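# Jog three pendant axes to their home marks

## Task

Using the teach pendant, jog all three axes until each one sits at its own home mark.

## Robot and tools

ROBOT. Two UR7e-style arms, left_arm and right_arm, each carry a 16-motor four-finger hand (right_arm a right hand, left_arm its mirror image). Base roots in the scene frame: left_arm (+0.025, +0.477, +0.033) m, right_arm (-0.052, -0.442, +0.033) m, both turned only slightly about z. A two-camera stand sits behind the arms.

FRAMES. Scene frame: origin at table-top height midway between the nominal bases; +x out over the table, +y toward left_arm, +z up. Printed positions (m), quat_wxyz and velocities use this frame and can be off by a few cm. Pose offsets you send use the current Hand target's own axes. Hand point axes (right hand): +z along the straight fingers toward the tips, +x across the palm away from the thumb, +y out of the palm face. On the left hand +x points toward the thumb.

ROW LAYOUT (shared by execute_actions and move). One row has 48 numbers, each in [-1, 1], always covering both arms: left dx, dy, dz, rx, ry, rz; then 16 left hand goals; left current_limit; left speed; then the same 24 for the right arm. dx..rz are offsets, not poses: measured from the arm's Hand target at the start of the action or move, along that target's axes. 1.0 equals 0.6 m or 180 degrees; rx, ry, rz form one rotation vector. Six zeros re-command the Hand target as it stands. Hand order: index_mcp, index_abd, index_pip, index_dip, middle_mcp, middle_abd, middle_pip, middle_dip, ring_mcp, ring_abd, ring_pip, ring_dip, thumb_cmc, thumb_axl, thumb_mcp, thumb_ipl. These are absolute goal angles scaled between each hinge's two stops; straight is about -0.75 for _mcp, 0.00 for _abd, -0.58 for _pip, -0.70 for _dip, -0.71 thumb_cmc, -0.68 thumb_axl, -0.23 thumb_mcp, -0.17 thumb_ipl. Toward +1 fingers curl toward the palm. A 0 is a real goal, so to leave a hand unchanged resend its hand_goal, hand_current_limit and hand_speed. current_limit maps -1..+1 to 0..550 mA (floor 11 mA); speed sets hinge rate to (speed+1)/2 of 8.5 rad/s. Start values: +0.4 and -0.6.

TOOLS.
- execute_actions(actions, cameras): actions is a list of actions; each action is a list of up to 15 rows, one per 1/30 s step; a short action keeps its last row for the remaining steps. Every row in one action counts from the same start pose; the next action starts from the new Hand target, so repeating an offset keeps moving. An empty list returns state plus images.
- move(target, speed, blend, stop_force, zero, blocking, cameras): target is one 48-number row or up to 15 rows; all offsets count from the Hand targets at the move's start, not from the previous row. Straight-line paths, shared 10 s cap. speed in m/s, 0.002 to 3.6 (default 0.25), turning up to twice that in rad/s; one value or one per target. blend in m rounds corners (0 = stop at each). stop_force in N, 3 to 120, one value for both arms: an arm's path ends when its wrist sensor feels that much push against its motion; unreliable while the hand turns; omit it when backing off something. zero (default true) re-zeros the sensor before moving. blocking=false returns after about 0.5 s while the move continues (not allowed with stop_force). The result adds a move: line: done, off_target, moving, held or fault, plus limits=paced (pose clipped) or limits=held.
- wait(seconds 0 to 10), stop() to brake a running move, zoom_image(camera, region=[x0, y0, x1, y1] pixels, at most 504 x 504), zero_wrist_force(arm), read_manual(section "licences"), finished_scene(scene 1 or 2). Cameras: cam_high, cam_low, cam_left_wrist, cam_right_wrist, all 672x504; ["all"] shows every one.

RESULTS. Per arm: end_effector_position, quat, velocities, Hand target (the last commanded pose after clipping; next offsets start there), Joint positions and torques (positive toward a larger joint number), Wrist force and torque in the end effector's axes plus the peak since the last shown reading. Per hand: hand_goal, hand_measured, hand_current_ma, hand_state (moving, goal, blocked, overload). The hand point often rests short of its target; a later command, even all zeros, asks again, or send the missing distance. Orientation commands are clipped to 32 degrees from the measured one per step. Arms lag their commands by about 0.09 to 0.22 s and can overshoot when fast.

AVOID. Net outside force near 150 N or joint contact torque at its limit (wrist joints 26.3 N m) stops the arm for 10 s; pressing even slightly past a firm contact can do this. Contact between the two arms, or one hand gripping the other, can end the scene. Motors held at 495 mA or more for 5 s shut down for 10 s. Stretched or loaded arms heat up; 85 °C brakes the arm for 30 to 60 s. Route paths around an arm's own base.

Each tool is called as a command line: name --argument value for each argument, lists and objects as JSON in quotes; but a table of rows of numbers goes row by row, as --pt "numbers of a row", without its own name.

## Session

execute_actions --actions '[]' --cameras '["all"]'

zoom_image --camera "cam_high" --region '[330, 110, 500, 310]'

zoom_image --camera "cam_low" --region '[120, 240, 360, 340]'

zoom_image --camera "cam_low" --region '[350, 240, 590, 340]'

zoom_image --camera "cam_low" --region '[280, 140, 480, 300]'

Scene clock: 0.00 s.
left_arm: end_effector_position=(+0.5609, +0.3401, +0.2435) hand_goal=(-0.754, +0.000, -0.576, -0.696, -0.754, +0.000, -0.576, -0.696, -0.754, +0.000, -0.576, -0.696, -0.714, -0.678, -0.226, -0.168) hand_measured=(-0.754, +0.000, -0.576, -0.696, -0.754, +0.000, -0.576, -0.696, -0.754, +0.000, -0.576, -0.696, -0.714, -0.678, -0.226, -0.168) hand_current_ma=(+0, +0, +0, +0, +0, +0, +0, +0, +0, +0, +0, +0, +0, +0, +0, +0) hand_state=(goal, goal, goal, goal, goal, goal, goal, goal, goal, goal, goal, goal, goal, goal, goal, goal) hand_current_limit=0.40 hand_speed=-0.60 end_effector_quat_wxyz=(+0.399, +0.311, +0.621, -0.599) | right_arm: end_effector_position=(+0.7676, -0.4409, +0.2298) hand_goal=(-0.754, +0.000, -0.576, -0.696, -0.754, +0.000, -0.576, -0.696, -0.754, +0.000, -0.576, -0.696, -0.714, -0.678, -0.226, -0.168) hand_measured=(-0.754, +0.000, -0.576, -0.696, -0.754, +0.000, -0.576, -0.696, -0.754, +0.000, -0.576, -0.696, -0.714, -0.678, -0.226, -0.168) hand_current_ma=(+0, +0, +0, +0, +0, +0, +0, +0, +0, +0, +0, +0, +0, +0, +0, +0) hand_state=(goal, goal, goal, goal, goal, goal, goal, goal, goal, goal, goal, goal, goal, goal, goal, goal) hand_current_limit=0.40 hand_speed=-0.60 end_effector_quat_wxyz=(+0.079, +0.946, +0.314, +0.010)
Joint positions: left_arm=[3.672 -1.838 -1.867 -2.679 0.367 1.145] | right_arm=[-0.006 -0.839 1.036 -1.841 -1.712 0.9]
Joint velocities: within noise
Joint torques (N m): no reading
Wrist force (N): no reading
Wrist torque (N m): no reading
Wrist force, peak (N): no reading
Hand target: left_arm +0.5609, +0.3401, +0.2435; +0.399, +0.311, +0.621, -0.599 | right_arm +0.7676, -0.4409, +0.2298; +0.079, +0.946, +0.314, +0.010
camera_calibration:
cam_left_wrist: T_world_to_cam=[[-0.20809, 0.0185054, 0.977935, -0.157572], [-0.751698, 0.636684, -0.171998, 0.198751], [-0.625818, -0.770903, -0.118577, 0.761425], [0, 0, 0, 1]] pos_world=[0.593125, 0.463359, 0.278567]
cam_right_wrist: T_world_to_cam=[[-0.236048, -0.964261, 0.120342, -0.235973], [-0.684917, 0.252944, 0.683306, 0.427802], [-0.689325, 0.0788692, -0.720146, 0.85148], [0, 0, 0, 1]] pos_world=[0.824255, -0.402905, 0.349268]

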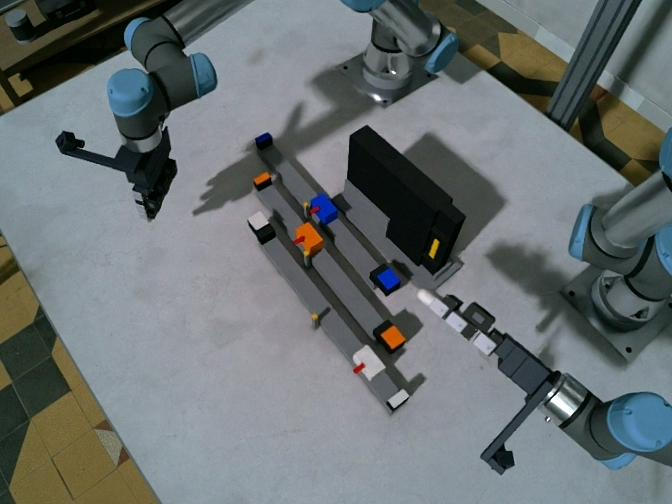

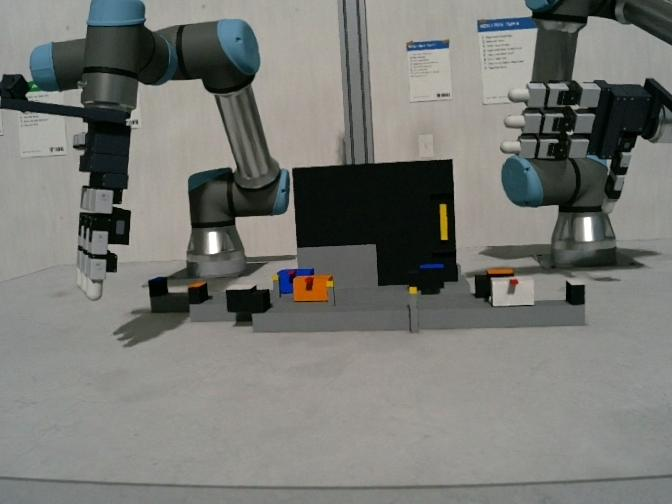

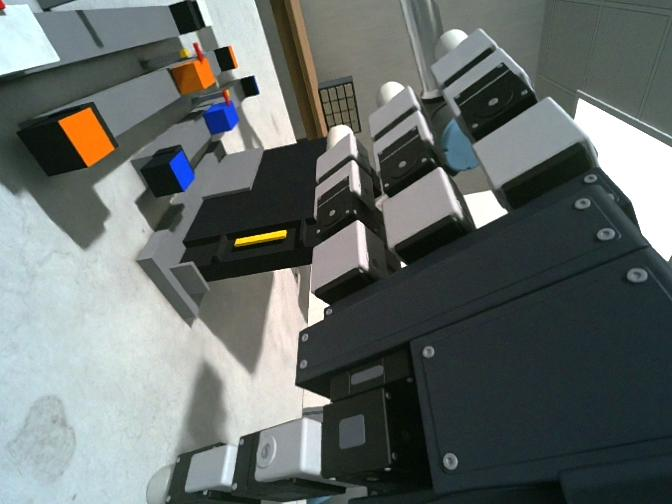

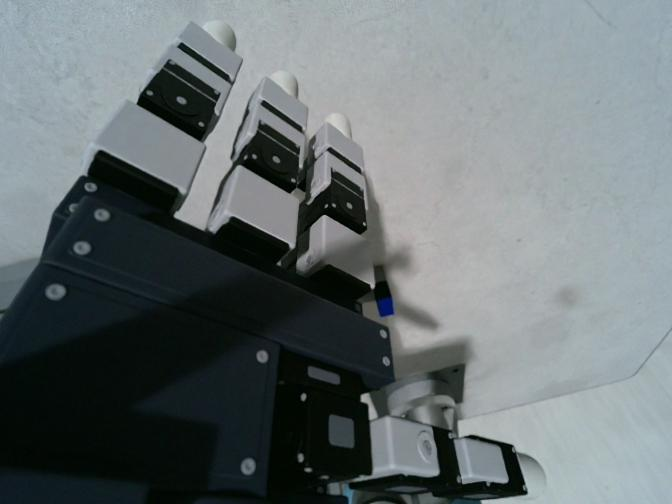

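Scaled by 2.520 from the camera's 672x504 image, which has a finer 960x720 frame.

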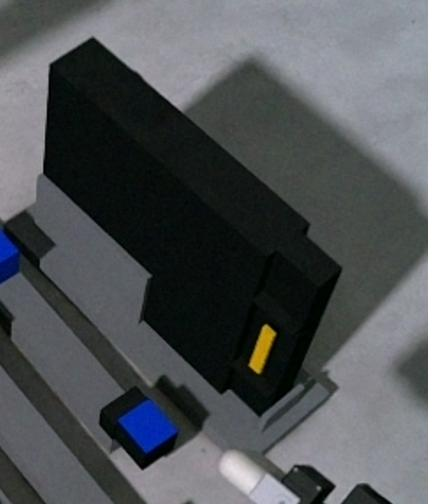

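Scaled by 2.100 from the camera's 672x504 image, which has a finer 960x720 frame.

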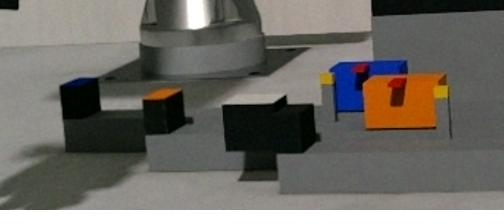

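Scaled by 2.100 from the camera's 672x504 image, which has a finer 960x720 frame.

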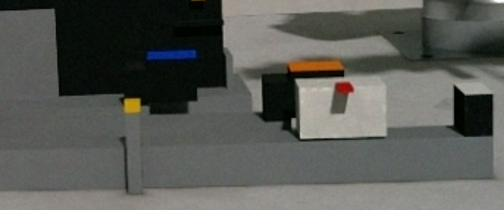

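Scaled by 2.520 from the camera's 672x504 image, which has a finer 960x720 frame.

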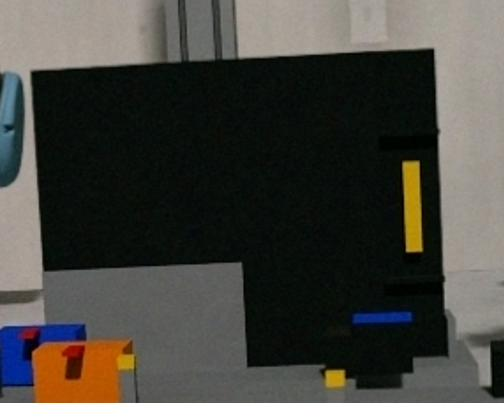

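move --pt "-0.1218 -0.0687 0.123 0.3394 0.1438 0.4832 0.479 0 -0.576 -0.696 0.479 0 0.883 -0.913 0.479 0 0.883 -0.913 -0.714 -0.678 -0.226 -0.168 0.4 -0.6 -0.4078 -0.323 -0.1568 0.0871 0.1282 0.2632 0.548 0 0.737 -0.406 0.548 0 0.737 -0.406 -1 0 -0.576 -0.696 -0.714 -0.678 -0.226 -0.168 0.4 -0.6" --pt "-0.003 -0.1625 0.3052 -0.6215 -0.1246 -0.5803 0.479 0 -0.576 -0.696 0.479 0 0.883 -0.913 0.479 0 0.883 -0.913 -0.714 -0.678 -0.226 -0.168 0.4 -0.6 -0.5917 -0.775 -0.1718 0.1742 0.2564 0.5265 0.548 0 0.737 -0.406 0.548 0 0.737 -0.406 -1 0 -0.576 -0.696 -0.714 -0.678 -0.226 -0.168 0.4 -0.6" --speed 0.35 --blend '[0.05, 0]' --cameras '["cam_high"]'

Scene clock: 60.37 s.
left_arm: end_effector_position=(+0.4998, +0.1500, +0.3000) hand_goal=(+0.478, +0.000, -0.576, -0.696, +0.478, +0.000, +0.882, -0.914, +0.478, +0.000, +0.882, -0.914, -0.714, -0.678, -0.226, -0.168) hand_measured=(+0.470, -0.002, -0.576, -0.696, +0.472, -0.002, +0.882, -0.912, +0.472, +0.000, +0.882, -0.912, -0.716, -0.678, -0.224, -0.168) hand_current_ma=(-2, +0, +0, +0, -1, +0, +0, +0, -1, +0, +0, +0, +0, +0, +0, +0) hand_state=(goal, goal, goal, goal, goal, goal, goal, goal, goal, goal, goal, goal, goal, goal, goal, goal) hand_current_limit=0.40 hand_speed=-0.60 end_effector_quat_wxyz=(+0.000, +0.707, -0.707, +0.000) | right_arm: end_effector_position=(+0.2000, -0.2704, +0.2696) hand_goal=(+0.548, +0.000, +0.736, -0.406, +0.548, +0.000, +0.736, -0.406, -1.000, +0.000, -0.576, -0.696, -0.714, -0.678, -0.226, -0.168) hand_measured=(+0.532, +0.000, +0.734, -0.408, +0.532, +0.000, +0.734, -0.408, -0.992, +0.000, -0.576, -0.696, -0.710, -0.678, -0.224, -0.168) hand_current_ma=(-35, +0, -3, -3, -38, +0, -4, -3, +12, +0, +0, +0, +6, +1, +4, +0) hand_state=(goal, goal, goal, goal, goal, goal, goal, goal, goal, goal, goal, goal, goal, goal, goal, goal) hand_current_limit=0.40 hand_speed=-0.60 end_effector_quat_wxyz=(-0.291, +0.779, -0.458, +0.313)
Joint positions: left_arm=[2.898 -1.9 -1.417 -1.396 1.571 2.856] | right_arm=[0.125 -2.345 2.586 -2.692 -1.486 2.78]
Joint torques (N m): left_arm=[3.53 24.81 26.09 2.71 -1.24 1.17] | right_arm=[-0.2 -1.65 -31.86 -0.83 -0.46 1.66]
Wrist force (N): left_arm=[0.4 -0.7 0.9] | right_arm=[-0.1 1.5 0.6]
Wrist torque (N m): left_arm=[-0.10 0.04 0.13] | right_arm=[0.20 0.10 0.14]
Wrist force, peak (N): left_arm=[0.5 -1.1 1.6] | right_arm=[-0.6 2.1 0.1]
Hand target: left_arm +0.4999, +0.1500, +0.3000; +0.000, +0.707, -0.707, +0.000 | right_arm +0.2000, -0.2704, +0.2696; -0.291, +0.779, -0.458, +0.314
Off the commanded pose: left_arm 0.000 m, 0 deg | right_arm 0.000 m, 0 deg.
move: done
Images, in order (width x height): cam_high 672x504.

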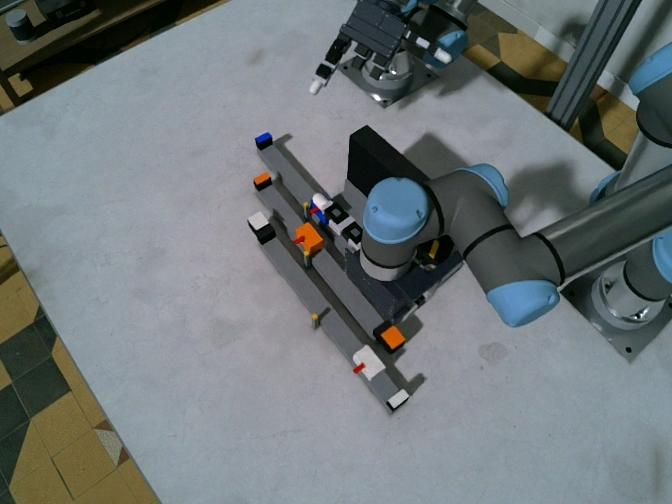

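move --pt "0.0082 0.0517 0.1458 0 0 0 0.479 0 -0.576 -0.696 0.479 0 0.883 -0.913 0.479 0 0.883 -0.913 -0.714 -0.678 -0.226 -0.168 0.4 -0.6 -0.4663 0.0557 0.0335 0.0435 0.0641 0.1316 0.548 0 0.737 -0.406 0.548 0 0.737 -0.406 -1 0 -0.576 -0.696 -0.714 -0.678 -0.226 -0.168 0.4 -0.6" --pt "0.0163 0.1033 0.2917 0 0 0 0.479 0 -0.576 -0.696 0.479 0 0.883 -0.913 0.479 0 0.883 -0.913 -0.714 -0.678 -0.226 -0.168 0.4 -0.6 -0.5488 0.0478 0.1372 0.0435 0.0641 0.1316 0.548 0 0.737 -0.406 0.548 0 0.737 -0.406 -1 0 -0.576 -0.696 -0.714 -0.678 -0.226 -0.168 0.4 -0.6" --speed 0.22 --blend '[0.02, 0]' --cameras '["cam_right_wrist","cam_left_wrist","cam_high"]'

zoom_image --camera "cam_right_wrist" --region '[0, 0, 340, 200]'

Scene clock: 70.27 s.
left_arm: end_effector_position=(+0.4378, +0.1402, +0.1250) hand_goal=(+0.478, +0.000, -0.576, -0.696, +0.478, +0.000, +0.882, -0.914, +0.478, +0.000, +0.882, -0.914, -0.714, -0.678, -0.226, -0.168) hand_measured=(+0.470, -0.002, -0.576, -0.696, +0.472, -0.002, +0.882, -0.912, +0.472, +0.000, +0.882, -0.912, -0.716, -0.678, -0.224, -0.168) hand_current_ma=(-2, +0, +0, +0, -1, +0, +0, +0, -2, +0, +0, +0, +0, +0, +0, +0) hand_state=(goal, goal, goal, goal, goal, goal, goal, goal, goal, goal, goal, goal, goal, goal, goal, goal) hand_current_limit=0.40 hand_speed=-0.60 end_effector_quat_wxyz=(+0.000, +0.707, -0.707, +0.000) | right_arm: end_effector_position=(+0.1204, +0.0265, +0.1230) hand_goal=(+0.548, +0.000, +0.736, -0.406, +0.548, +0.000, +0.736, -0.406, -1.000, +0.000, -0.576, -0.696, -0.714, -0.678, -0.226, -0.168) hand_measured=(+0.534, +0.000, +0.734, -0.408, +0.534, +0.000, +0.734, -0.408, -0.992, +0.000, -0.576, -0.696, -0.708, -0.678, -0.224, -0.168) hand_current_ma=(-28, +0, -3, -3, -30, +0, -4, -3, +14, +0, +0, +0, +9, +1, +4, +0) hand_state=(goal, goal, goal, goal, goal, goal, goal, goal, goal, goal, goal, goal, goal, goal, goal, goal) hand_current_limit=0.40 hand_speed=-0.60 end_effector_quat_wxyz=(-0.354, +0.612, -0.612, +0.354)
Joint positions: left_arm=[2.851 -1.956 -1.828 -0.929 1.571 2.809] | right_arm=[1.25 -1.241 2.271 -3.124 -2.527 4.098]
Joint torques (N m): left_arm=[7.55 44.09 13.57 4.46 -1.85 1.53] | right_arm=[6.66 -22.16 -14.34 -2.41 -2.77 2.36]
Wrist force (N): left_arm=[0.5 -0.7 1.0] | right_arm=[0.3 2.1 0.3]
Wrist torque (N m): left_arm=[-0.12 0.02 0.11] | right_arm=[0.27 0.06 0.23]
Wrist force, peak (N): left_arm=[0.6 0.3 3.2] | right_arm=[-0.9 3.0 1.5]
Hand target: left_arm +0.4378, +0.1403, +0.1250; +0.000, +0.707, -0.707, +0.000 | right_arm +0.1204, +0.0266, +0.1230; -0.354, +0.612, -0.612, +0.354
Off the commanded pose: left_arm 0.000 m, 0 deg | right_arm 0.000 m, 0 deg.
move: done
camera_calibration:
cam_left_wrist: T_world_to_cam=[[0.663968, 0.747716, 0.00820561, -0.426445], [0.507833, -0.458953, 0.729018, -0.297262], [0.548864, -0.479877, -0.684445, 0.0318455], [0, 0, 0, 1]] pos_world=[0.416626, 0.197712, 0.242005]
cam_right_wrist: T_world_to_cam=[[-0.317978, 0.767655, -0.556414, 0.122013], [-0.407866, 0.419035, 0.811206, -0.114284], [0.855883, 0.484888, 0.179857, -0.0159229], [0, 0, 0, 1]] pos_world=[0.00581312, -0.0380543, 0.163461]
Images, in order (width x height): cam_high 672x504, cam_left_wrist 672x504, cam_right_wrist 672x504.

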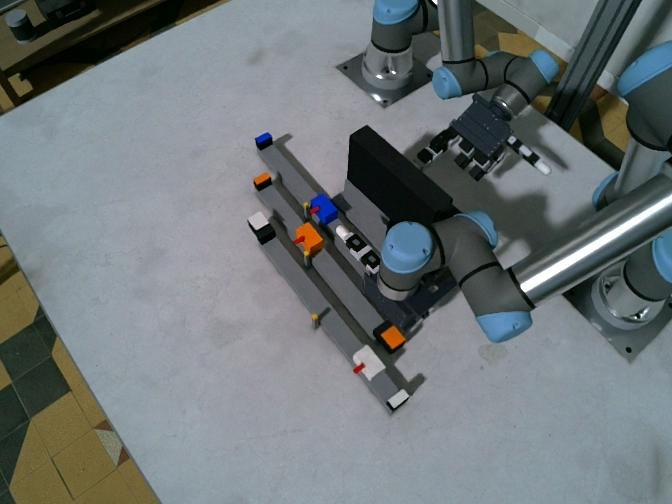

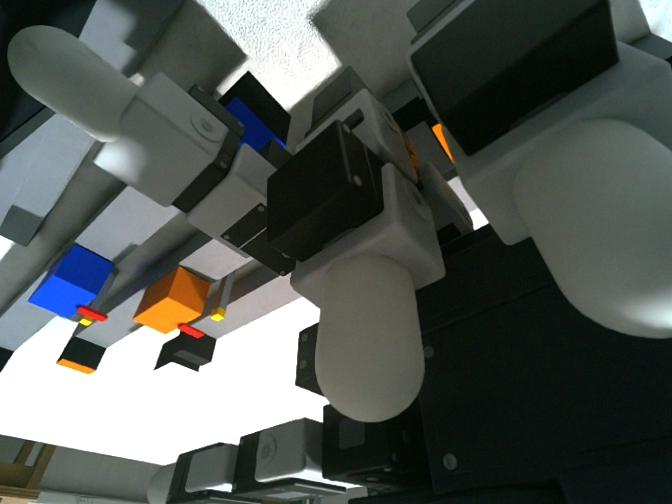

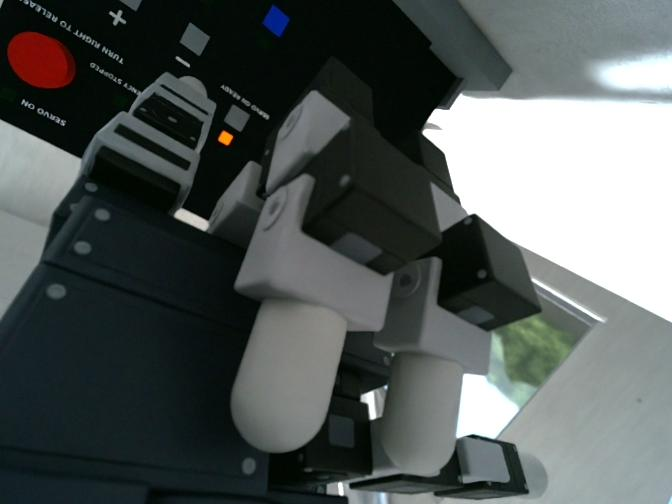

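Scaled by 1.482 from the camera's 672x504 image, which has a finer 960x720 frame.

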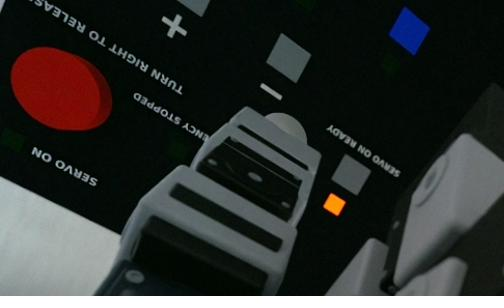

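move --target '[0,0.05,0,0,0,0,0.479,0,-0.576,-0.696,0.479,0,0.883,-0.913,0.479,0,0.883,-0.913,-0.714,-0.678,-0.226,-0.168,0.4,-0.6,0,0,0,0,0,0,0.548,0,0.737,-0.406,0.548,0,0.737,-0.406,-1,0,-0.576,-0.696,-0.714,-0.678,-0.226,-0.168,0.4,-0.6]' --speed 0.012 --stop_force 3

move --target '[0,0.0093,0,0,0,0,0.479,0,-0.576,-0.696,0.479,0,0.883,-0.913,0.479,0,0.883,-0.913,-0.714,-0.678,-0.226,-0.168,0.4,-0.6,0,0,0,0,0,0,0.548,0,0.737,-0.406,0.548,0,0.737,-0.406,-1,0,-0.576,-0.696,-0.714,-0.678,-0.226,-0.168,0.4,-0.6]' --speed 0.012 --cameras '["cam_right_wrist"]'

Scene clock: 81.50 s.
left_arm: end_effector_position=(+0.4187, +0.1403, +0.1250) hand_goal=(+0.478, +0.000, -0.576, -0.696, +0.478, +0.000, +0.882, -0.914, +0.478, +0.000, +0.882, -0.914, -0.714, -0.678, -0.226, -0.168) hand_measured=(+0.470, +0.000, -0.576, -0.696, +0.472, -0.002, +0.882, -0.912, +0.472, +0.000, +0.882, -0.912, -0.716, -0.678, -0.224, -0.168) hand_current_ma=(-2, +0, +0, +0, -1, +0, +0, +0, -2, +0, +0, +0, +0, +0, +0, +0) hand_state=(goal, goal, goal, goal, goal, goal, goal, goal, goal, goal, goal, goal, goal, goal, goal, goal) hand_current_limit=0.40 hand_speed=-0.60 end_effector_quat_wxyz=(+0.000, +0.707, -0.707, +0.000) | right_arm: end_effector_position=(+0.1204, +0.0266, +0.1230) hand_goal=(+0.548, +0.000, +0.736, -0.406, +0.548, +0.000, +0.736, -0.406, -1.000, +0.000, -0.576, -0.696, -0.714, -0.678, -0.226, -0.168) hand_measured=(+0.534, +0.000, +0.734, -0.408, +0.534, +0.000, +0.734, -0.408, -0.992, +0.000, -0.576, -0.696, -0.708, -0.678, -0.224, -0.168) hand_current_ma=(-28, +0, -3, -3, -30, +0, -4, -3, +14, +0, +0, +0, +9, +1, +4, +0) hand_state=(goal, goal, goal, goal, goal, goal, goal, goal, goal, goal, goal, goal, goal, goal, goal, goal) hand_current_limit=0.40 hand_speed=-0.60 end_effector_quat_wxyz=(-0.354, +0.612, -0.612, +0.354)
Joint positions: left_arm=[2.84 -1.924 -1.876 -0.913 1.571 2.798] | right_arm=[1.25 -1.24 2.271 -3.124 -2.527 4.098]
Joint torques (N m): left_arm=[8.5 22.2 22.21 -0.87 -1.94 1.71] | right_arm=[7.9 -22.64 -23.57 -4.66 -2.57 2.27]
Wrist force (N): left_arm=[0.4 -4.0 1.1] | right_arm=[0.3 2.3 0.5]
Wrist torque (N m): left_arm=[-0.31 0.06 0.06] | right_arm=[0.29 0.06 0.23]
Wrist force, peak (N): left_arm=[0.6 -4.2 1.3] | right_arm=[0.0 2.5 0.8]
Hand target: left_arm +0.4187, +0.1403, +0.1250; +0.000, +0.707, -0.707, +0.000 (not the last commanded pose) | right_arm +0.1204, +0.0266, +0.1230; -0.354, +0.612, -0.612, +0.354
Off the commanded pose: left_arm 0.011 m, 0 deg | right_arm 0.000 m, 0 deg.
move: contact (left_arm)

Scene clock: 82.23 s.
left_arm: end_effector_position=(+0.4131, +0.1403, +0.1250) hand_goal=(+0.478, +0.000, -0.576, -0.696, +0.478, +0.000, +0.882, -0.914, +0.478, +0.000, +0.882, -0.914, -0.714, -0.678, -0.226, -0.168) hand_measured=(+0.470, +0.002, -0.576, -0.696, +0.472, -0.002, +0.882, -0.912, +0.472, +0.000, +0.882, -0.912, -0.716, -0.678, -0.224, -0.168) hand_current_ma=(-2, +0, +0, +0, -1, +0, +0, +0, -2, +0, +0, +0, +0, +0, +0, +0) hand_state=(goal, goal, goal, goal, goal, goal, goal, goal, goal, goal, goal, goal, goal, goal, goal, goal) hand_current_limit=0.40 hand_speed=-0.60 end_effector_quat_wxyz=(+0.000, +0.707, -0.707, +0.000) | right_arm: end_effector_position=(+0.1204, +0.0266, +0.1230) hand_goal=(+0.548, +0.000, +0.736, -0.406, +0.548, +0.000, +0.736, -0.406, -1.000, +0.000, -0.576, -0.696, -0.714, -0.678, -0.226, -0.168) hand_measured=(+0.534, +0.000, +0.734, -0.408, +0.534, +0.000, +0.734, -0.408, -0.992, +0.000, -0.576, -0.696, -0.708, -0.678, -0.224, -0.168) hand_current_ma=(-28, +0, -3, -3, -30, +0, -4, -3, +14, +0, +0, +0, +9, +1, +4, +0) hand_state=(goal, goal, goal, goal, goal, goal, goal, goal, goal, goal, goal, goal, goal, goal, goal, goal) hand_current_limit=0.40 hand_speed=-0.60 end_effector_quat_wxyz=(-0.354, +0.612, -0.612, +0.354)
Joint positions: left_arm=[2.836 -1.915 -1.89 -0.908 1.571 2.794] | right_arm=[1.25 -1.24 2.271 -3.124 -2.527 4.098]
Joint torques (N m): left_arm=[-8.66 29.27 22.65 2.69 -1.84 -0.21] | right_arm=[7.31 -22.32 -22.73 -4.66 -2.72 2.11]
Wrist force (N): left_arm=[0.5 -9.9 1.0] | right_arm=[0.1 2.0 0.3]
Wrist torque (N m): left_arm=[-0.54 0.01 0.05] | right_arm=[0.26 0.08 0.21]
Wrist force, peak (N): left_arm=[0.4 -10.1 1.3] | right_arm=[0.4 2.2 0.4]
Hand target: left_arm +0.4132, +0.1403, +0.1250; +0.000, +0.707, -0.707, +0.000 | right_arm +0.1204, +0.0266, +0.1230; -0.354, +0.612, -0.612, +0.354
Off the commanded pose: left_arm 0.000 m, 0 deg | right_arm 0.000 m, 0 deg.
move: done
camera_calibration:
cam_right_wrist: T_world_to_cam=[[-0.318089, 0.767621, -0.556397, 0.121933], [-0.407922, 0.41896, 0.811216, -0.11433], [0.855815, 0.485006, 0.179863, -0.0159677], [0, 0, 0, 1]] pos_world=[0.00581321, -0.0379542, 0.163461]
Images, in order (width x height): cam_right_wrist 672x504.

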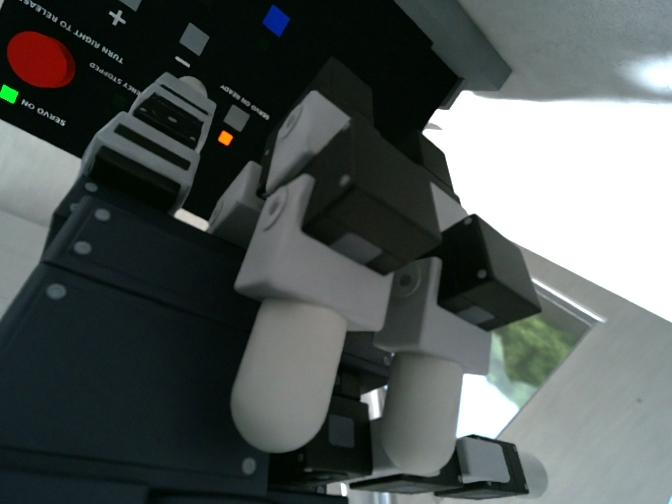

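move --target '[0,0,0,0,0,0,0.479,0,-0.576,-0.696,0.479,0,0.883,-0.913,0.479,0,0.883,-0.913,-0.714,-0.678,-0.226,-0.168,0.4,-0.6,0.1038,0.0253,0.051,0,0,0,0.548,0,0.737,-0.406,0.548,0,0.737,-0.406,-1,0,-0.576,-0.696,-0.714,-0.678,-0.226,-0.168,0.4,-0.6]' --speed 0.12 --cameras '["cam_right_wrist"]'

zoom_image --camera "cam_right_wrist" --region '[50, 0, 290, 200]'

Scene clock: 88.97 s.
left_arm: end_effector_position=(+0.4132, +0.1403, +0.1250) hand_goal=(+0.478, +0.000, -0.576, -0.696, +0.478, +0.000, +0.882, -0.914, +0.478, +0.000, +0.882, -0.914, -0.714, -0.678, -0.226, -0.168) hand_measured=(+0.470, +0.002, -0.576, -0.696, +0.472, -0.002, +0.882, -0.912, +0.472, +0.000, +0.882, -0.912, -0.716, -0.678, -0.224, -0.168) hand_current_ma=(-2, +0, +0, +0, -1, +0, +0, +0, -2, +0, +0, +0, +0, +0, +0, +0) hand_state=(goal, goal, goal, goal, goal, goal, goal, goal, goal, goal, goal, goal, goal, goal, goal, goal) hand_current_limit=0.40 hand_speed=-0.60 end_effector_quat_wxyz=(+0.000, +0.707, -0.707, +0.000) | right_arm: end_effector_position=(+0.1394, -0.0357, +0.0945) hand_goal=(+0.548, +0.000, +0.736, -0.406, +0.548, +0.000, +0.736, -0.406, -1.000, +0.000, -0.576, -0.696, -0.714, -0.678, -0.226, -0.168) hand_measured=(+0.534, +0.000, +0.734, -0.408, +0.534, +0.000, +0.734, -0.408, -0.992, +0.000, -0.576, -0.696, -0.708, -0.678, -0.224, -0.168) hand_current_ma=(-28, +0, -3, -3, -30, +0, -4, -3, +14, +0, +0, +0, +9, +1, +4, +0) hand_state=(goal, goal, goal, goal, goal, goal, goal, goal, goal, goal, goal, goal, goal, goal, goal, goal) hand_current_limit=0.40 hand_speed=-0.60 end_effector_quat_wxyz=(-0.354, +0.612, -0.612, +0.354)
Joint positions: left_arm=[2.836 -1.915 -1.889 -0.908 1.571 2.794] | right_arm=[1.146 -1.208 2.439 -3.442 -2.47 3.952]
Joint torques (N m): left_arm=[4.74 21.49 22.92 -1.82 -1.89 1.85] | right_arm=[0.73 -37.26 -10.5 -4.34 -2.1 1.09]
Wrist force (N): left_arm=[0.1 -9.4 1.0] | right_arm=[0.7 1.9 0.4]
Wrist torque (N m): left_arm=[-0.54 0.05 0.04] | right_arm=[0.25 0.03 0.23]
Wrist force, peak (N): left_arm=[0.4 -9.9 1.3] | right_arm=[1.7 2.1 0.9]
Hand target: left_arm +0.4132, +0.1403, +0.1250; +0.000, +0.707, -0.707, +0.000 | right_arm +0.1394, -0.0357, +0.0945; -0.354, +0.612, -0.612, +0.354
Off the commanded pose: left_arm 0.000 m, 0 deg | right_arm 0.000 m, 0 deg.
move: done
camera_calibration:
cam_right_wrist: T_world_to_cam=[[-0.318107, 0.767531, -0.556511, 0.159949], [-0.407788, 0.419152, 0.811184, -0.0573383], [0.855872, 0.484982, 0.179655, 0.00313759], [0, 0, 0, 1]] pos_world=[0.0248135, -0.100254, 0.134961]
Images, in order (width x height): cam_right_wrist 672x504.

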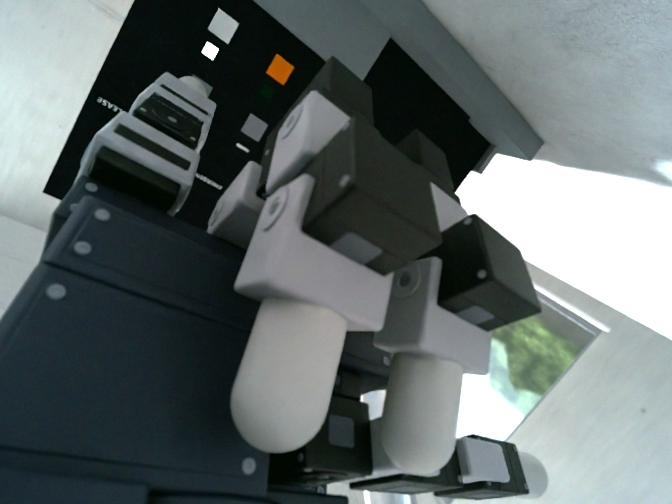

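Scaled by 2.100 from the camera's 672x504 image, which has a finer 960x720 frame.

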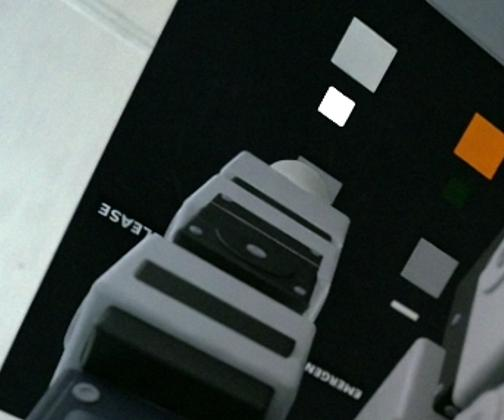

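move --target '[0,0,0,0,0,0,0.479,0,-0.576,-0.696,0.479,0,0.883,-0.913,0.479,0,0.883,-0.913,-0.714,-0.678,-0.226,-0.168,0.4,-0.6,-0.0053,-0.0117,0.0202,0,0,0,0.548,0,0.737,-0.406,0.548,0,0.737,-0.406,-1,0,-0.576,-0.696,-0.714,-0.678,-0.226,-0.168,0.4,-0.6]' --speed 0.015 --stop_force 6

wait --seconds 10 --cameras '["cam_low"]'

wait --seconds 10

wait --seconds 1.5

move --target '[0,0,0,0,0,0,0.479,0,-0.576,-0.696,0.479,0,0.883,-0.913,0.479,0,0.883,-0.913,-0.714,-0.678,-0.226,-0.168,0.4,-0.6,0,0.0042,-0.0072,0,0,0,0.548,0,0.737,-0.406,0.548,0,0.737,-0.406,-1,0,-0.576,-0.696,-0.714,-0.678,-0.226,-0.168,0.4,-0.6]' --speed 0.05 --cameras '["cam_low"]'

zoom_image --camera "cam_low" --region '[360, 250, 480, 350]'

Scene clock: 99.73 s.
left_arm: end_effector_position=(+0.4132, +0.1403, +0.1250) hand_goal=(+0.478, +0.000, -0.576, -0.696, +0.478, +0.000, +0.882, -0.914, +0.478, +0.000, +0.882, -0.914, -0.714, -0.678, -0.226, -0.168) hand_measured=(+0.470, +0.002, -0.576, -0.696, +0.472, -0.002, +0.882, -0.912, +0.472, +0.000, +0.882, -0.912, -0.716, -0.678, -0.224, -0.168) hand_current_ma=(-2, +0, +0, +0, -1, +0, +0, +0, -2, +0, +0, +0, +0, +0, +0, +0) hand_state=(goal, goal, goal, goal, goal, goal, goal, goal, goal, goal, goal, goal, goal, goal, goal, goal) hand_current_limit=0.40 hand_speed=-0.60 end_effector_quat_wxyz=(+0.000, +0.707, -0.707, +0.000) | right_arm: end_effector_position=(+0.1504, -0.0332, +0.0946) hand_goal=(+0.548, +0.000, +0.736, -0.406, +0.548, +0.000, +0.736, -0.406, -1.000, +0.000, -0.576, -0.696, -0.714, -0.678, -0.226, -0.168) hand_measured=(+0.534, +0.000, +0.734, -0.408, +0.534, +0.000, +0.734, -0.408, -0.992, +0.004, -0.576, -0.696, -0.708, -0.678, -0.224, -0.168) hand_current_ma=(-28, +0, -3, -3, -30, +0, -4, -3, +15, +3, +0, -1, +9, +1, +4, +0) hand_state=(goal, goal, goal, goal, goal, goal, goal, goal, goal, goal, goal, goal, goal, goal, goal, goal) hand_current_limit=0.40 hand_speed=-0.60 end_effector_quat_wxyz=(-0.354, +0.612, -0.612, +0.354)
Joint positions: left_arm=[2.836 -1.915 -1.889 -0.908 1.571 2.794] | right_arm=[1.121 -1.195 2.425 -3.465 -2.455 3.922]
Joint torques (N m): left_arm=[3.85 20.91 22.97 -1.73 -1.96 1.64] | right_arm=[5.41 -36.73 0.8 -0.73 -2 0.37]
Wrist force (N): left_arm=[0.3 -9.8 1.4] | right_arm=[0.4 4.6 -7.2]
Wrist torque (N m): left_arm=[-0.61 0.03 0.06] | right_arm=[0.94 0.60 0.38]
Wrist force, peak (N): left_arm=[0.3 -9.8 1.4] | right_arm=[0.7 10.2 -22.1]
Hand target: left_arm +0.4132, +0.1403, +0.1250; +0.000, +0.707, -0.707, +0.000 | right_arm +0.1504, -0.0332, +0.0946; -0.354, +0.612, -0.612, +0.354 (not the last commanded pose)
Off the commanded pose: left_arm 0.000 m, 0 deg | right_arm 0.003 m, 0 deg.
move: contact (right_arm)

Scene clock: 109.73 s.
left_arm: end_effector_position=(+0.4132, +0.1403, +0.1250) hand_goal=(+0.478, +0.000, -0.576, -0.696, +0.478, +0.000, +0.882, -0.914, +0.478, +0.000, +0.882, -0.914, -0.714, -0.678, -0.226, -0.168) hand_measured=(+0.470, +0.002, -0.576, -0.696, +0.472, -0.002, +0.882, -0.912, +0.472, +0.000, +0.882, -0.912, -0.716, -0.678, -0.224, -0.168) hand_current_ma=(-2, +0, +0, +0, -1, +0, +0, +0, -2, +0, +0, +0, +0, +0, +0, +0) hand_state=(goal, goal, goal, goal, goal, goal, goal, goal, goal, goal, goal, goal, goal, goal, goal, goal) hand_current_limit=0.40 hand_speed=-0.60 end_effector_quat_wxyz=(+0.000, +0.707, -0.707, +0.000) | right_arm: end_effector_position=(+0.1504, -0.0332, +0.0946) hand_goal=(+0.548, +0.000, +0.736, -0.406, +0.548, +0.000, +0.736, -0.406, -1.000, +0.000, -0.576, -0.696, -0.714, -0.678, -0.226, -0.168) hand_measured=(+0.534, +0.000, +0.734, -0.408, +0.534, +0.000, +0.734, -0.408, -0.992, +0.004, -0.576, -0.696, -0.708, -0.678, -0.224, -0.168) hand_current_ma=(-28, +0, -3, -3, -30, +0, -4, -3, +15, +3, +0, -1, +9, +1, +4, +0) hand_state=(goal, goal, goal, goal, goal, goal, goal, goal, goal, goal, goal, goal, goal, goal, goal, goal) hand_current_limit=0.40 hand_speed=-0.60 end_effector_quat_wxyz=(-0.354, +0.612, -0.612, +0.354)
Joint positions: left_arm=[2.836 -1.915 -1.889 -0.908 1.571 2.794] | right_arm=[1.121 -1.195 2.425 -3.465 -2.455 3.922]
Joint torques (N m): left_arm=[3.91 21.36 21.49 -1.45 -1.77 1.37] | right_arm=[5.21 -37.11 -0.45 -0.54 -0.39 -2.27]
Wrist force (N): left_arm=[0.2 -9.5 1.4] | right_arm=[0.4 5.0 -6.9]
Wrist torque (N m): left_arm=[-0.58 0.04 0.04] | right_arm=[0.97 0.59 0.38]
Wrist force, peak (N): left_arm=[0.0 -9.8 1.2] | right_arm=[0.8 4.9 -7.4]
Hand target: left_arm +0.4132, +0.1403, +0.1250; +0.000, +0.707, -0.707, +0.000 | right_arm +0.1504, -0.0332, +0.0946; -0.354, +0.612, -0.612, +0.354 (not the last commanded pose)
Off the commanded pose: left_arm 0.000 m, 0 deg | right_arm 0.003 m, 0 deg.
wait: 10.00 s; at rest by 0.17 s
Images, in order (width x height): cam_low 672x504.

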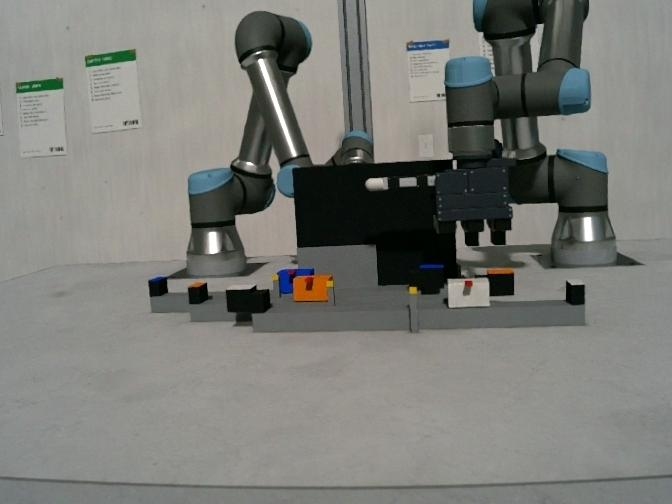

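Scene clock: 119.73 s.
left_arm: end_effector_position=(+0.4132, +0.1403, +0.1250) hand_goal=(+0.478, +0.000, -0.576, -0.696, +0.478, +0.000, +0.882, -0.914, +0.478, +0.000, +0.882, -0.914, -0.714, -0.678, -0.226, -0.168) hand_measured=(+0.470, +0.002, -0.576, -0.696, +0.472, -0.002, +0.882, -0.912, +0.472, +0.000, +0.882, -0.912, -0.716, -0.678, -0.224, -0.168) hand_current_ma=(-2, +0, +0, +0, -1, +0, +0, +0, -2, +0, +0, +0, +0, +0, +0, +0) hand_state=(goal, goal, goal, goal, goal, goal, goal, goal, goal, goal, goal, goal, goal, goal, goal, goal) hand_current_limit=0.40 hand_speed=-0.60 end_effector_quat_wxyz=(+0.000, +0.707, -0.707, +0.000) | right_arm: end_effector_position=(+0.1504, -0.0332, +0.0946) hand_goal=(+0.548, +0.000, +0.736, -0.406, +0.548, +0.000, +0.736, -0.406, -1.000, +0.000, -0.576, -0.696, -0.714, -0.678, -0.226, -0.168) hand_measured=(+0.534, +0.000, +0.734, -0.408, +0.534, +0.000, +0.734, -0.408, -0.992, +0.004, -0.576, -0.696, -0.708, -0.678, -0.224, -0.168) hand_current_ma=(-28, +0, -3, -3, -30, +0, -4, -3, +15, +3, +0, -1, +9, +1, +4, +0) hand_state=(goal, goal, goal, goal, goal, goal, goal, goal, goal, goal, goal, goal, goal, goal, goal, goal) hand_current_limit=0.40 hand_speed=-0.60 end_effector_quat_wxyz=(-0.354, +0.612, -0.612, +0.354)
Joint positions: left_arm=[2.836 -1.915 -1.889 -0.908 1.571 2.794] | right_arm=[1.121 -1.195 2.425 -3.465 -2.455 3.922]
Joint torques (N m): left_arm=[3.43 21.65 20.01 -1.33 -1.76 1.27] | right_arm=[4.31 -36.46 -0.23 -0.67 -0.58 -1.97]
Wrist force (N): left_arm=[0.2 -9.4 1.1] | right_arm=[0.6 4.8 -6.9]
Wrist torque (N m): left_arm=[-0.55 0.05 0.03] | right_arm=[0.96 0.57 0.39]
Wrist force, peak (N): left_arm=[0.3 -9.8 1.3] | right_arm=[0.6 5.0 -7.4]
Hand target: left_arm +0.4132, +0.1403, +0.1250; +0.000, +0.707, -0.707, +0.000 | right_arm +0.1504, -0.0332, +0.0946; -0.354, +0.612, -0.612, +0.354 (not the last commanded pose)
Off the commanded pose: left_arm 0.000 m, 0 deg | right_arm 0.003 m, 0 deg.
wait: 10.00 s; at rest by 0.17 s

Scene clock: 121.23 s.
left_arm: end_effector_position=(+0.4132, +0.1403, +0.1250) hand_goal=(+0.478, +0.000, -0.576, -0.696, +0.478, +0.000, +0.882, -0.914, +0.478, +0.000, +0.882, -0.914, -0.714, -0.678, -0.226, -0.168) hand_measured=(+0.470, +0.002, -0.576, -0.696, +0.472, -0.002, +0.882, -0.912, +0.472, +0.000, +0.882, -0.912, -0.716, -0.678, -0.224, -0.168) hand_current_ma=(-2, +0, +0, +0, -1, +0, +0, +0, -2, +0, +0, +0, +0, +0, +0, +0) hand_state=(goal, goal, goal, goal, goal, goal, goal, goal, goal, goal, goal, goal, goal, goal, goal, goal) hand_current_limit=0.40 hand_speed=-0.60 end_effector_quat_wxyz=(+0.000, +0.707, -0.707, +0.000) | right_arm: end_effector_position=(+0.1504, -0.0332, +0.0946) hand_goal=(+0.548, +0.000, +0.736, -0.406, +0.548, +0.000, +0.736, -0.406, -1.000, +0.000, -0.576, -0.696, -0.714, -0.678, -0.226, -0.168) hand_measured=(+0.534, +0.000, +0.734, -0.408, +0.534, +0.000, +0.734, -0.408, -0.992, +0.004, -0.576, -0.696, -0.708, -0.678, -0.224, -0.168) hand_current_ma=(-28, +0, -3, -3, -30, +0, -4, -3, +15, +3, +0, -1, +9, +1, +4, +0) hand_state=(goal, goal, goal, goal, goal, goal, goal, goal, goal, goal, goal, goal, goal, goal, goal, goal) hand_current_limit=0.40 hand_speed=-0.60 end_effector_quat_wxyz=(-0.354, +0.612, -0.612, +0.354)
Joint positions: left_arm=[2.836 -1.915 -1.889 -0.908 1.571 2.794] | right_arm=[1.121 -1.195 2.425 -3.465 -2.455 3.922]
Joint torques (N m): left_arm=[3.69 20.4 19.07 -1.17 -1.68 1.29] | right_arm=[5.6 -36.6 -0.17 -0.72 -0.53 -2.07]
Wrist force (N): left_arm=[0.3 -9.0 0.9] | right_arm=[0.4 4.8 -7.2]
Wrist torque (N m): left_arm=[-0.48 0.02 0.04] | right_arm=[0.98 0.60 0.38]
Wrist force, peak (N): left_arm=[0.6 -9.7 1.0] | right_arm=[0.5 5.1 -7.2]
Hand target: left_arm +0.4132, +0.1403, +0.1250; +0.000, +0.707, -0.707, +0.000 | right_arm +0.1504, -0.0332, +0.0946; -0.354, +0.612, -0.612, +0.354 (not the last commanded pose)
Off the commanded pose: left_arm 0.000 m, 0 deg | right_arm 0.003 m, 0 deg.
wait: 1.50 s; at rest by 0.17 s

Scene clock: 121.93 s.
left_arm: end_effector_position=(+0.4132, +0.1403, +0.1250) hand_goal=(+0.478, +0.000, -0.576, -0.696, +0.478, +0.000, +0.882, -0.914, +0.478, +0.000, +0.882, -0.914, -0.714, -0.678, -0.226, -0.168) hand_measured=(+0.470, +0.002, -0.576, -0.696, +0.472, -0.002, +0.882, -0.912, +0.472, +0.000, +0.882, -0.912, -0.716, -0.678, -0.224, -0.168) hand_current_ma=(-2, +0, +0, +0, -1, +0, +0, +0, -2, +0, +0, +0, +0, +0, +0, +0) hand_state=(goal, goal, goal, goal, goal, goal, goal, goal, goal, goal, goal, goal, goal, goal, goal, goal) hand_current_limit=0.40 hand_speed=-0.60 end_effector_quat_wxyz=(+0.000, +0.707, -0.707, +0.000) | right_arm: end_effector_position=(+0.1453, -0.0332, +0.0945) hand_goal=(+0.548, +0.000, +0.736, -0.406, +0.548, +0.000, +0.736, -0.406, -1.000, +0.000, -0.576, -0.696, -0.714, -0.678, -0.226, -0.168) hand_measured=(+0.534, +0.000, +0.734, -0.408, +0.534, +0.000, +0.734, -0.408, -0.992, +0.004, -0.576, -0.696, -0.708, -0.678, -0.224, -0.168) hand_current_ma=(-28, +0, -3, -3, -30, +0, -4, -3, +15, +3, +0, -1, +9, +1, +4, +0) hand_state=(goal, goal, goal, goal, goal, goal, goal, goal, goal, goal, goal, goal, goal, goal, goal, goal) hand_current_limit=0.40 hand_speed=-0.60 end_effector_quat_wxyz=(-0.354, +0.612, -0.612, +0.354)
Joint positions: left_arm=[2.836 -1.915 -1.889 -0.908 1.571 2.794] | right_arm=[1.134 -1.2 2.429 -3.451 -2.463 3.937]
Joint torques (N m): left_arm=[3.01 21.34 18.92 -1.34 -1.7 1.03] | right_arm=[-5.32 -30.74 -3.45 -3.6 -0.8 -1.07]
Wrist force (N): left_arm=[0.4 -9.5 1.2] | right_arm=[0.5 2.2 0.5]
Wrist torque (N m): left_arm=[-0.57 0.02 0.06] | right_arm=[0.28 0.07 0.22]
Wrist force, peak (N): left_arm=[0.1 -9.7 1.3] | right_arm=[0.4 4.6 -7.3]
Hand target: left_arm +0.4132, +0.1403, +0.1250; +0.000, +0.707, -0.707, +0.000 | right_arm +0.1454, -0.0332, +0.0945; -0.354, +0.612, -0.612, +0.354
Off the commanded pose: left_arm 0.000 m, 0 deg | right_arm 0.000 m, 0 deg.
move: done
Images, in order (width x height): cam_low 672x504.

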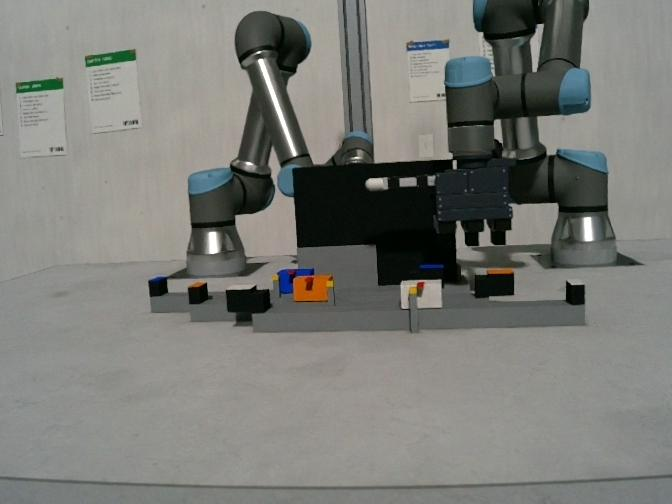

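Scaled by 4.200 from the camera's 672x504 image, which has a finer 960x720 frame.

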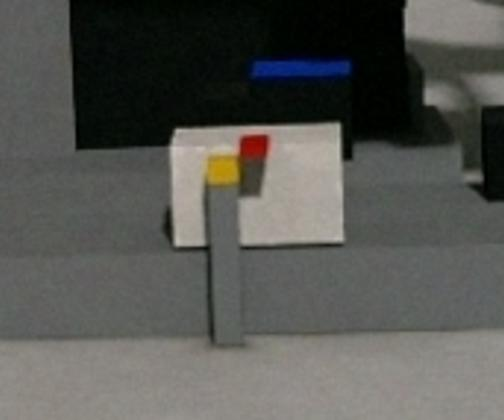

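move --target '[0,0,0,0,0,0,0.479,0,-0.576,-0.696,0.479,0,0.883,-0.913,0.479,0,0.883,-0.913,-0.714,-0.678,-0.226,-0.168,0.4,-0.6,0,-0.0067,0.0115,0,0,0,0.548,0,0.737,-0.406,0.548,0,0.737,-0.406,-1,0,-0.576,-0.696,-0.714,-0.678,-0.226,-0.168,0.4,-0.6]' --speed 0.015 --stop_force 6

wait --seconds 0.5

move --target '[0,0,0,0,0,0,0.479,0,-0.576,-0.696,0.479,0,0.883,-0.913,0.479,0,0.883,-0.913,-0.714,-0.678,-0.226,-0.168,0.4,-0.6,0,0.0042,-0.0072,0,0,0,0.548,0,0.737,-0.406,0.548,0,0.737,-0.406,-1,0,-0.576,-0.696,-0.714,-0.678,-0.226,-0.168,0.4,-0.6]' --speed 0.05 --cameras '["cam_low","cam_high"]'

zoom_image --camera "cam_low" --region '[360, 250, 480, 350]'

zoom_image --camera "cam_high" --region '[250, 170, 370, 270]'

Scene clock: 128.97 s.
left_arm: end_effector_position=(+0.4132, +0.1403, +0.1250) hand_goal=(+0.478, +0.000, -0.576, -0.696, +0.478, +0.000, +0.882, -0.914, +0.478, +0.000, +0.882, -0.914, -0.714, -0.678, -0.226, -0.168) hand_measured=(+0.470, +0.002, -0.576, -0.696, +0.472, -0.002, +0.882, -0.912, +0.472, +0.000, +0.882, -0.912, -0.716, -0.678, -0.224, -0.168) hand_current_ma=(-2, +0, +0, +0, -1, +0, +0, +0, -2, +0, +0, +0, +0, +0, +0, +0) hand_state=(goal, goal, goal, goal, goal, goal, goal, goal, goal, goal, goal, goal, goal, goal, goal, goal) hand_current_limit=0.40 hand_speed=-0.60 end_effector_quat_wxyz=(+0.000, +0.707, -0.707, +0.000) | right_arm: end_effector_position=(+0.1504, -0.0332, +0.0946) hand_goal=(+0.548, +0.000, +0.736, -0.406, +0.548, +0.000, +0.736, -0.406, -1.000, +0.000, -0.576, -0.696, -0.714, -0.678, -0.226, -0.168) hand_measured=(+0.534, +0.000, +0.734, -0.408, +0.534, +0.000, +0.734, -0.408, -0.992, +0.002, -0.576, -0.696, -0.708, -0.678, -0.224, -0.168) hand_current_ma=(-28, +0, -3, -3, -30, +0, -4, -3, +16, +3, +0, -1, +9, +1, +4, +0) hand_state=(goal, goal, goal, goal, goal, goal, goal, goal, goal, goal, goal, goal, goal, goal, goal, goal) hand_current_limit=0.40 hand_speed=-0.60 end_effector_quat_wxyz=(-0.354, +0.612, -0.612, +0.354)
Joint positions: left_arm=[2.836 -1.915 -1.889 -0.908 1.571 2.794] | right_arm=[1.121 -1.195 2.425 -3.465 -2.455 3.922]
Joint torques (N m): left_arm=[3.62 21.16 18.66 -1.28 -1.64 1.15] | right_arm=[6.27 -37.52 -0.41 -2.39 -1.55 -0.6]
Wrist force (N): left_arm=[0.0 -9.7 1.3] | right_arm=[0.4 4.4 -5.6]
Wrist torque (N m): left_arm=[-0.60 0.08 0.03] | right_arm=[0.84 0.48 0.35]
Wrist force, peak (N): left_arm=[0.0 -9.7 1.3] | right_arm=[0.5 9.3 -19.3]
Hand target: left_arm +0.4132, +0.1403, +0.1250; +0.000, +0.707, -0.707, +0.000 | right_arm +0.1504, -0.0332, +0.0946; -0.354, +0.612, -0.612, +0.354 (not the last commanded pose)
Off the commanded pose: left_arm 0.000 m, 0 deg | right_arm 0.003 m, 0 deg.
move: contact (right_arm)

Scene clock: 129.47 s.
left_arm: end_effector_position=(+0.4132, +0.1403, +0.1250) hand_goal=(+0.478, +0.000, -0.576, -0.696, +0.478, +0.000, +0.882, -0.914, +0.478, +0.000, +0.882, -0.914, -0.714, -0.678, -0.226, -0.168) hand_measured=(+0.470, +0.002, -0.576, -0.696, +0.472, -0.002, +0.882, -0.912, +0.472, +0.000, +0.882, -0.912, -0.716, -0.678, -0.224, -0.168) hand_current_ma=(-2, +0, +0, +0, -1, +0, +0, +0, -2, +0, +0, +0, +0, +0, +0, +0) hand_state=(goal, goal, goal, goal, goal, goal, goal, goal, goal, goal, goal, goal, goal, goal, goal, goal) hand_current_limit=0.40 hand_speed=-0.60 end_effector_quat_wxyz=(+0.000, +0.707, -0.707, +0.000) | right_arm: end_effector_position=(+0.1504, -0.0332, +0.0946) hand_goal=(+0.548, +0.000, +0.736, -0.406, +0.548, +0.000, +0.736, -0.406, -1.000, +0.000, -0.576, -0.696, -0.714, -0.678, -0.226, -0.168) hand_measured=(+0.534, +0.000, +0.734, -0.408, +0.534, +0.000, +0.734, -0.408, -0.992, +0.002, -0.576, -0.696, -0.708, -0.678, -0.224, -0.168) hand_current_ma=(-28, +0, -3, -3, -30, +0, -4, -3, +16, +3, +0, -1, +9, +1, +4, +0) hand_state=(goal, goal, goal, goal, goal, goal, goal, goal, goal, goal, goal, goal, goal, goal, goal, goal) hand_current_limit=0.40 hand_speed=-0.60 end_effector_quat_wxyz=(-0.354, +0.612, -0.612, +0.354)
Joint positions: left_arm=[2.836 -1.915 -1.889 -0.908 1.571 2.794] | right_arm=[1.121 -1.195 2.425 -3.465 -2.455 3.922]
Joint torques (N m): left_arm=[4.01 21.33 18.83 -1.12 -1.69 0.99] | right_arm=[5.71 -37.91 -0.66 -3.49 -0.6 -2.33]
Wrist force (N): left_arm=[0.3 -9.4 1.2] | right_arm=[0.6 4.1 -5.6]
Wrist torque (N m): left_arm=[-0.55 0.03 0.05] | right_arm=[0.81 0.46 0.36]
Wrist force, peak (N): left_arm=[0.1 -9.6 1.1] | right_arm=[0.2 4.4 -6.1]
Hand target: left_arm +0.4132, +0.1403, +0.1250; +0.000, +0.707, -0.707, +0.000 | right_arm +0.1504, -0.0332, +0.0946; -0.354, +0.612, -0.612, +0.354 (not the last commanded pose)
Off the commanded pose: left_arm 0.000 m, 0 deg | right_arm 0.003 m, 0 deg.
wait: 0.50 s; at rest by 0.17 s

Scene clock: 130.17 s.
left_arm: end_effector_position=(+0.4132, +0.1403, +0.1250) hand_goal=(+0.478, +0.000, -0.576, -0.696, +0.478, +0.000, +0.882, -0.914, +0.478, +0.000, +0.882, -0.914, -0.714, -0.678, -0.226, -0.168) hand_measured=(+0.470, +0.002, -0.576, -0.696, +0.472, -0.002, +0.882, -0.912, +0.472, +0.000, +0.882, -0.912, -0.716, -0.678, -0.224, -0.168) hand_current_ma=(-2, +0, +0, +0, -1, +0, +0, +0, -2, +0, +0, +0, +0, +0, +0, +0) hand_state=(goal, goal, goal, goal, goal, goal, goal, goal, goal, goal, goal, goal, goal, goal, goal, goal) hand_current_limit=0.40 hand_speed=-0.60 end_effector_quat_wxyz=(+0.000, +0.707, -0.707, +0.000) | right_arm: end_effector_position=(+0.1453, -0.0332, +0.0945) hand_goal=(+0.548, +0.000, +0.736, -0.406, +0.548, +0.000, +0.736, -0.406, -1.000, +0.000, -0.576, -0.696, -0.714, -0.678, -0.226, -0.168) hand_measured=(+0.534, +0.000, +0.734, -0.408, +0.534, +0.000, +0.734, -0.408, -0.992, +0.002, -0.576, -0.696, -0.708, -0.678, -0.224, -0.168) hand_current_ma=(-28, +0, -3, -3, -30, +0, -4, -3, +16, +3, +0, -1, +9, +1, +4, +0) hand_state=(goal, goal, goal, goal, goal, goal, goal, goal, goal, goal, goal, goal, goal, goal, goal, goal) hand_current_limit=0.40 hand_speed=-0.60 end_effector_quat_wxyz=(-0.354, +0.612, -0.612, +0.354)
Joint positions: left_arm=[2.836 -1.915 -1.889 -0.908 1.571 2.794] | right_arm=[1.134 -1.2 2.429 -3.451 -2.463 3.938]
Joint torques (N m): left_arm=[3.76 21.38 18.8 -1.22 -1.57 1.21] | right_arm=[-4.59 -31.16 -4.2 -3.43 -0.79 -1.21]
Wrist force (N): left_arm=[0.3 -9.2 1.0] | right_arm=[0.6 1.9 0.4]
Wrist torque (N m): left_arm=[-0.51 0.02 0.05] | right_arm=[0.26 0.05 0.22]
Wrist force, peak (N): left_arm=[0.3 -9.7 1.1] | right_arm=[0.4 4.4 -5.9]
Hand target: left_arm +0.4132, +0.1403, +0.1250; +0.000, +0.707, -0.707, +0.000 | right_arm +0.1454, -0.0332, +0.0945; -0.354, +0.612, -0.612, +0.354
Off the commanded pose: left_arm 0.000 m, 0 deg | right_arm 0.000 m, 0 deg.
move: done
Images, in order (width x height): cam_high 672x504, cam_low 672x504.

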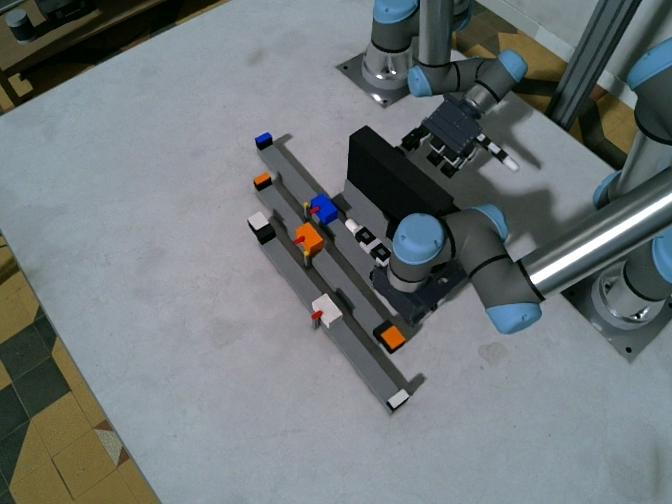

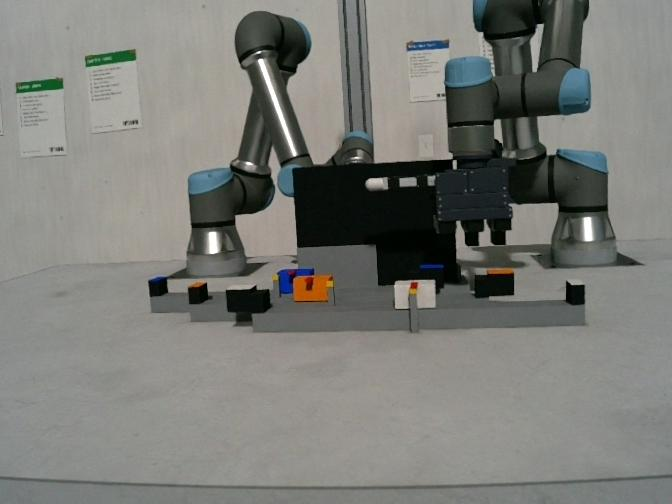

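Scaled by 4.200 from the camera's 672x504 image, which has a finer 960x720 frame.

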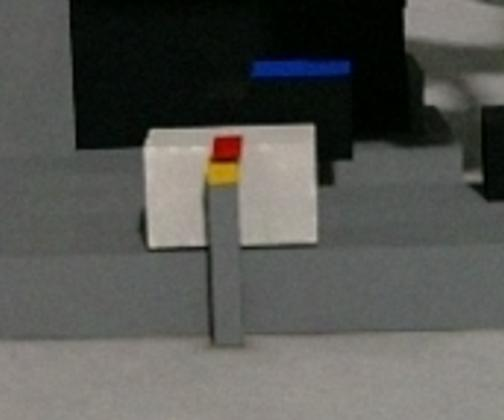

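Scaled by 4.200 from the camera's 672x504 image, which has a finer 960x720 frame.

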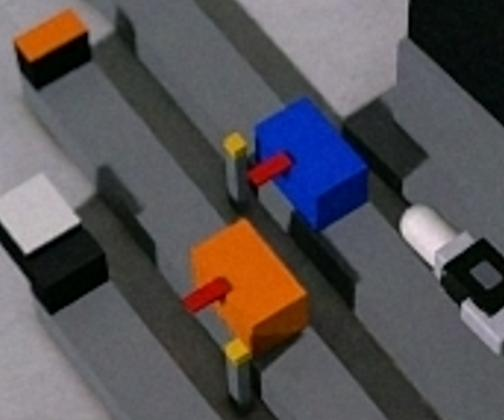

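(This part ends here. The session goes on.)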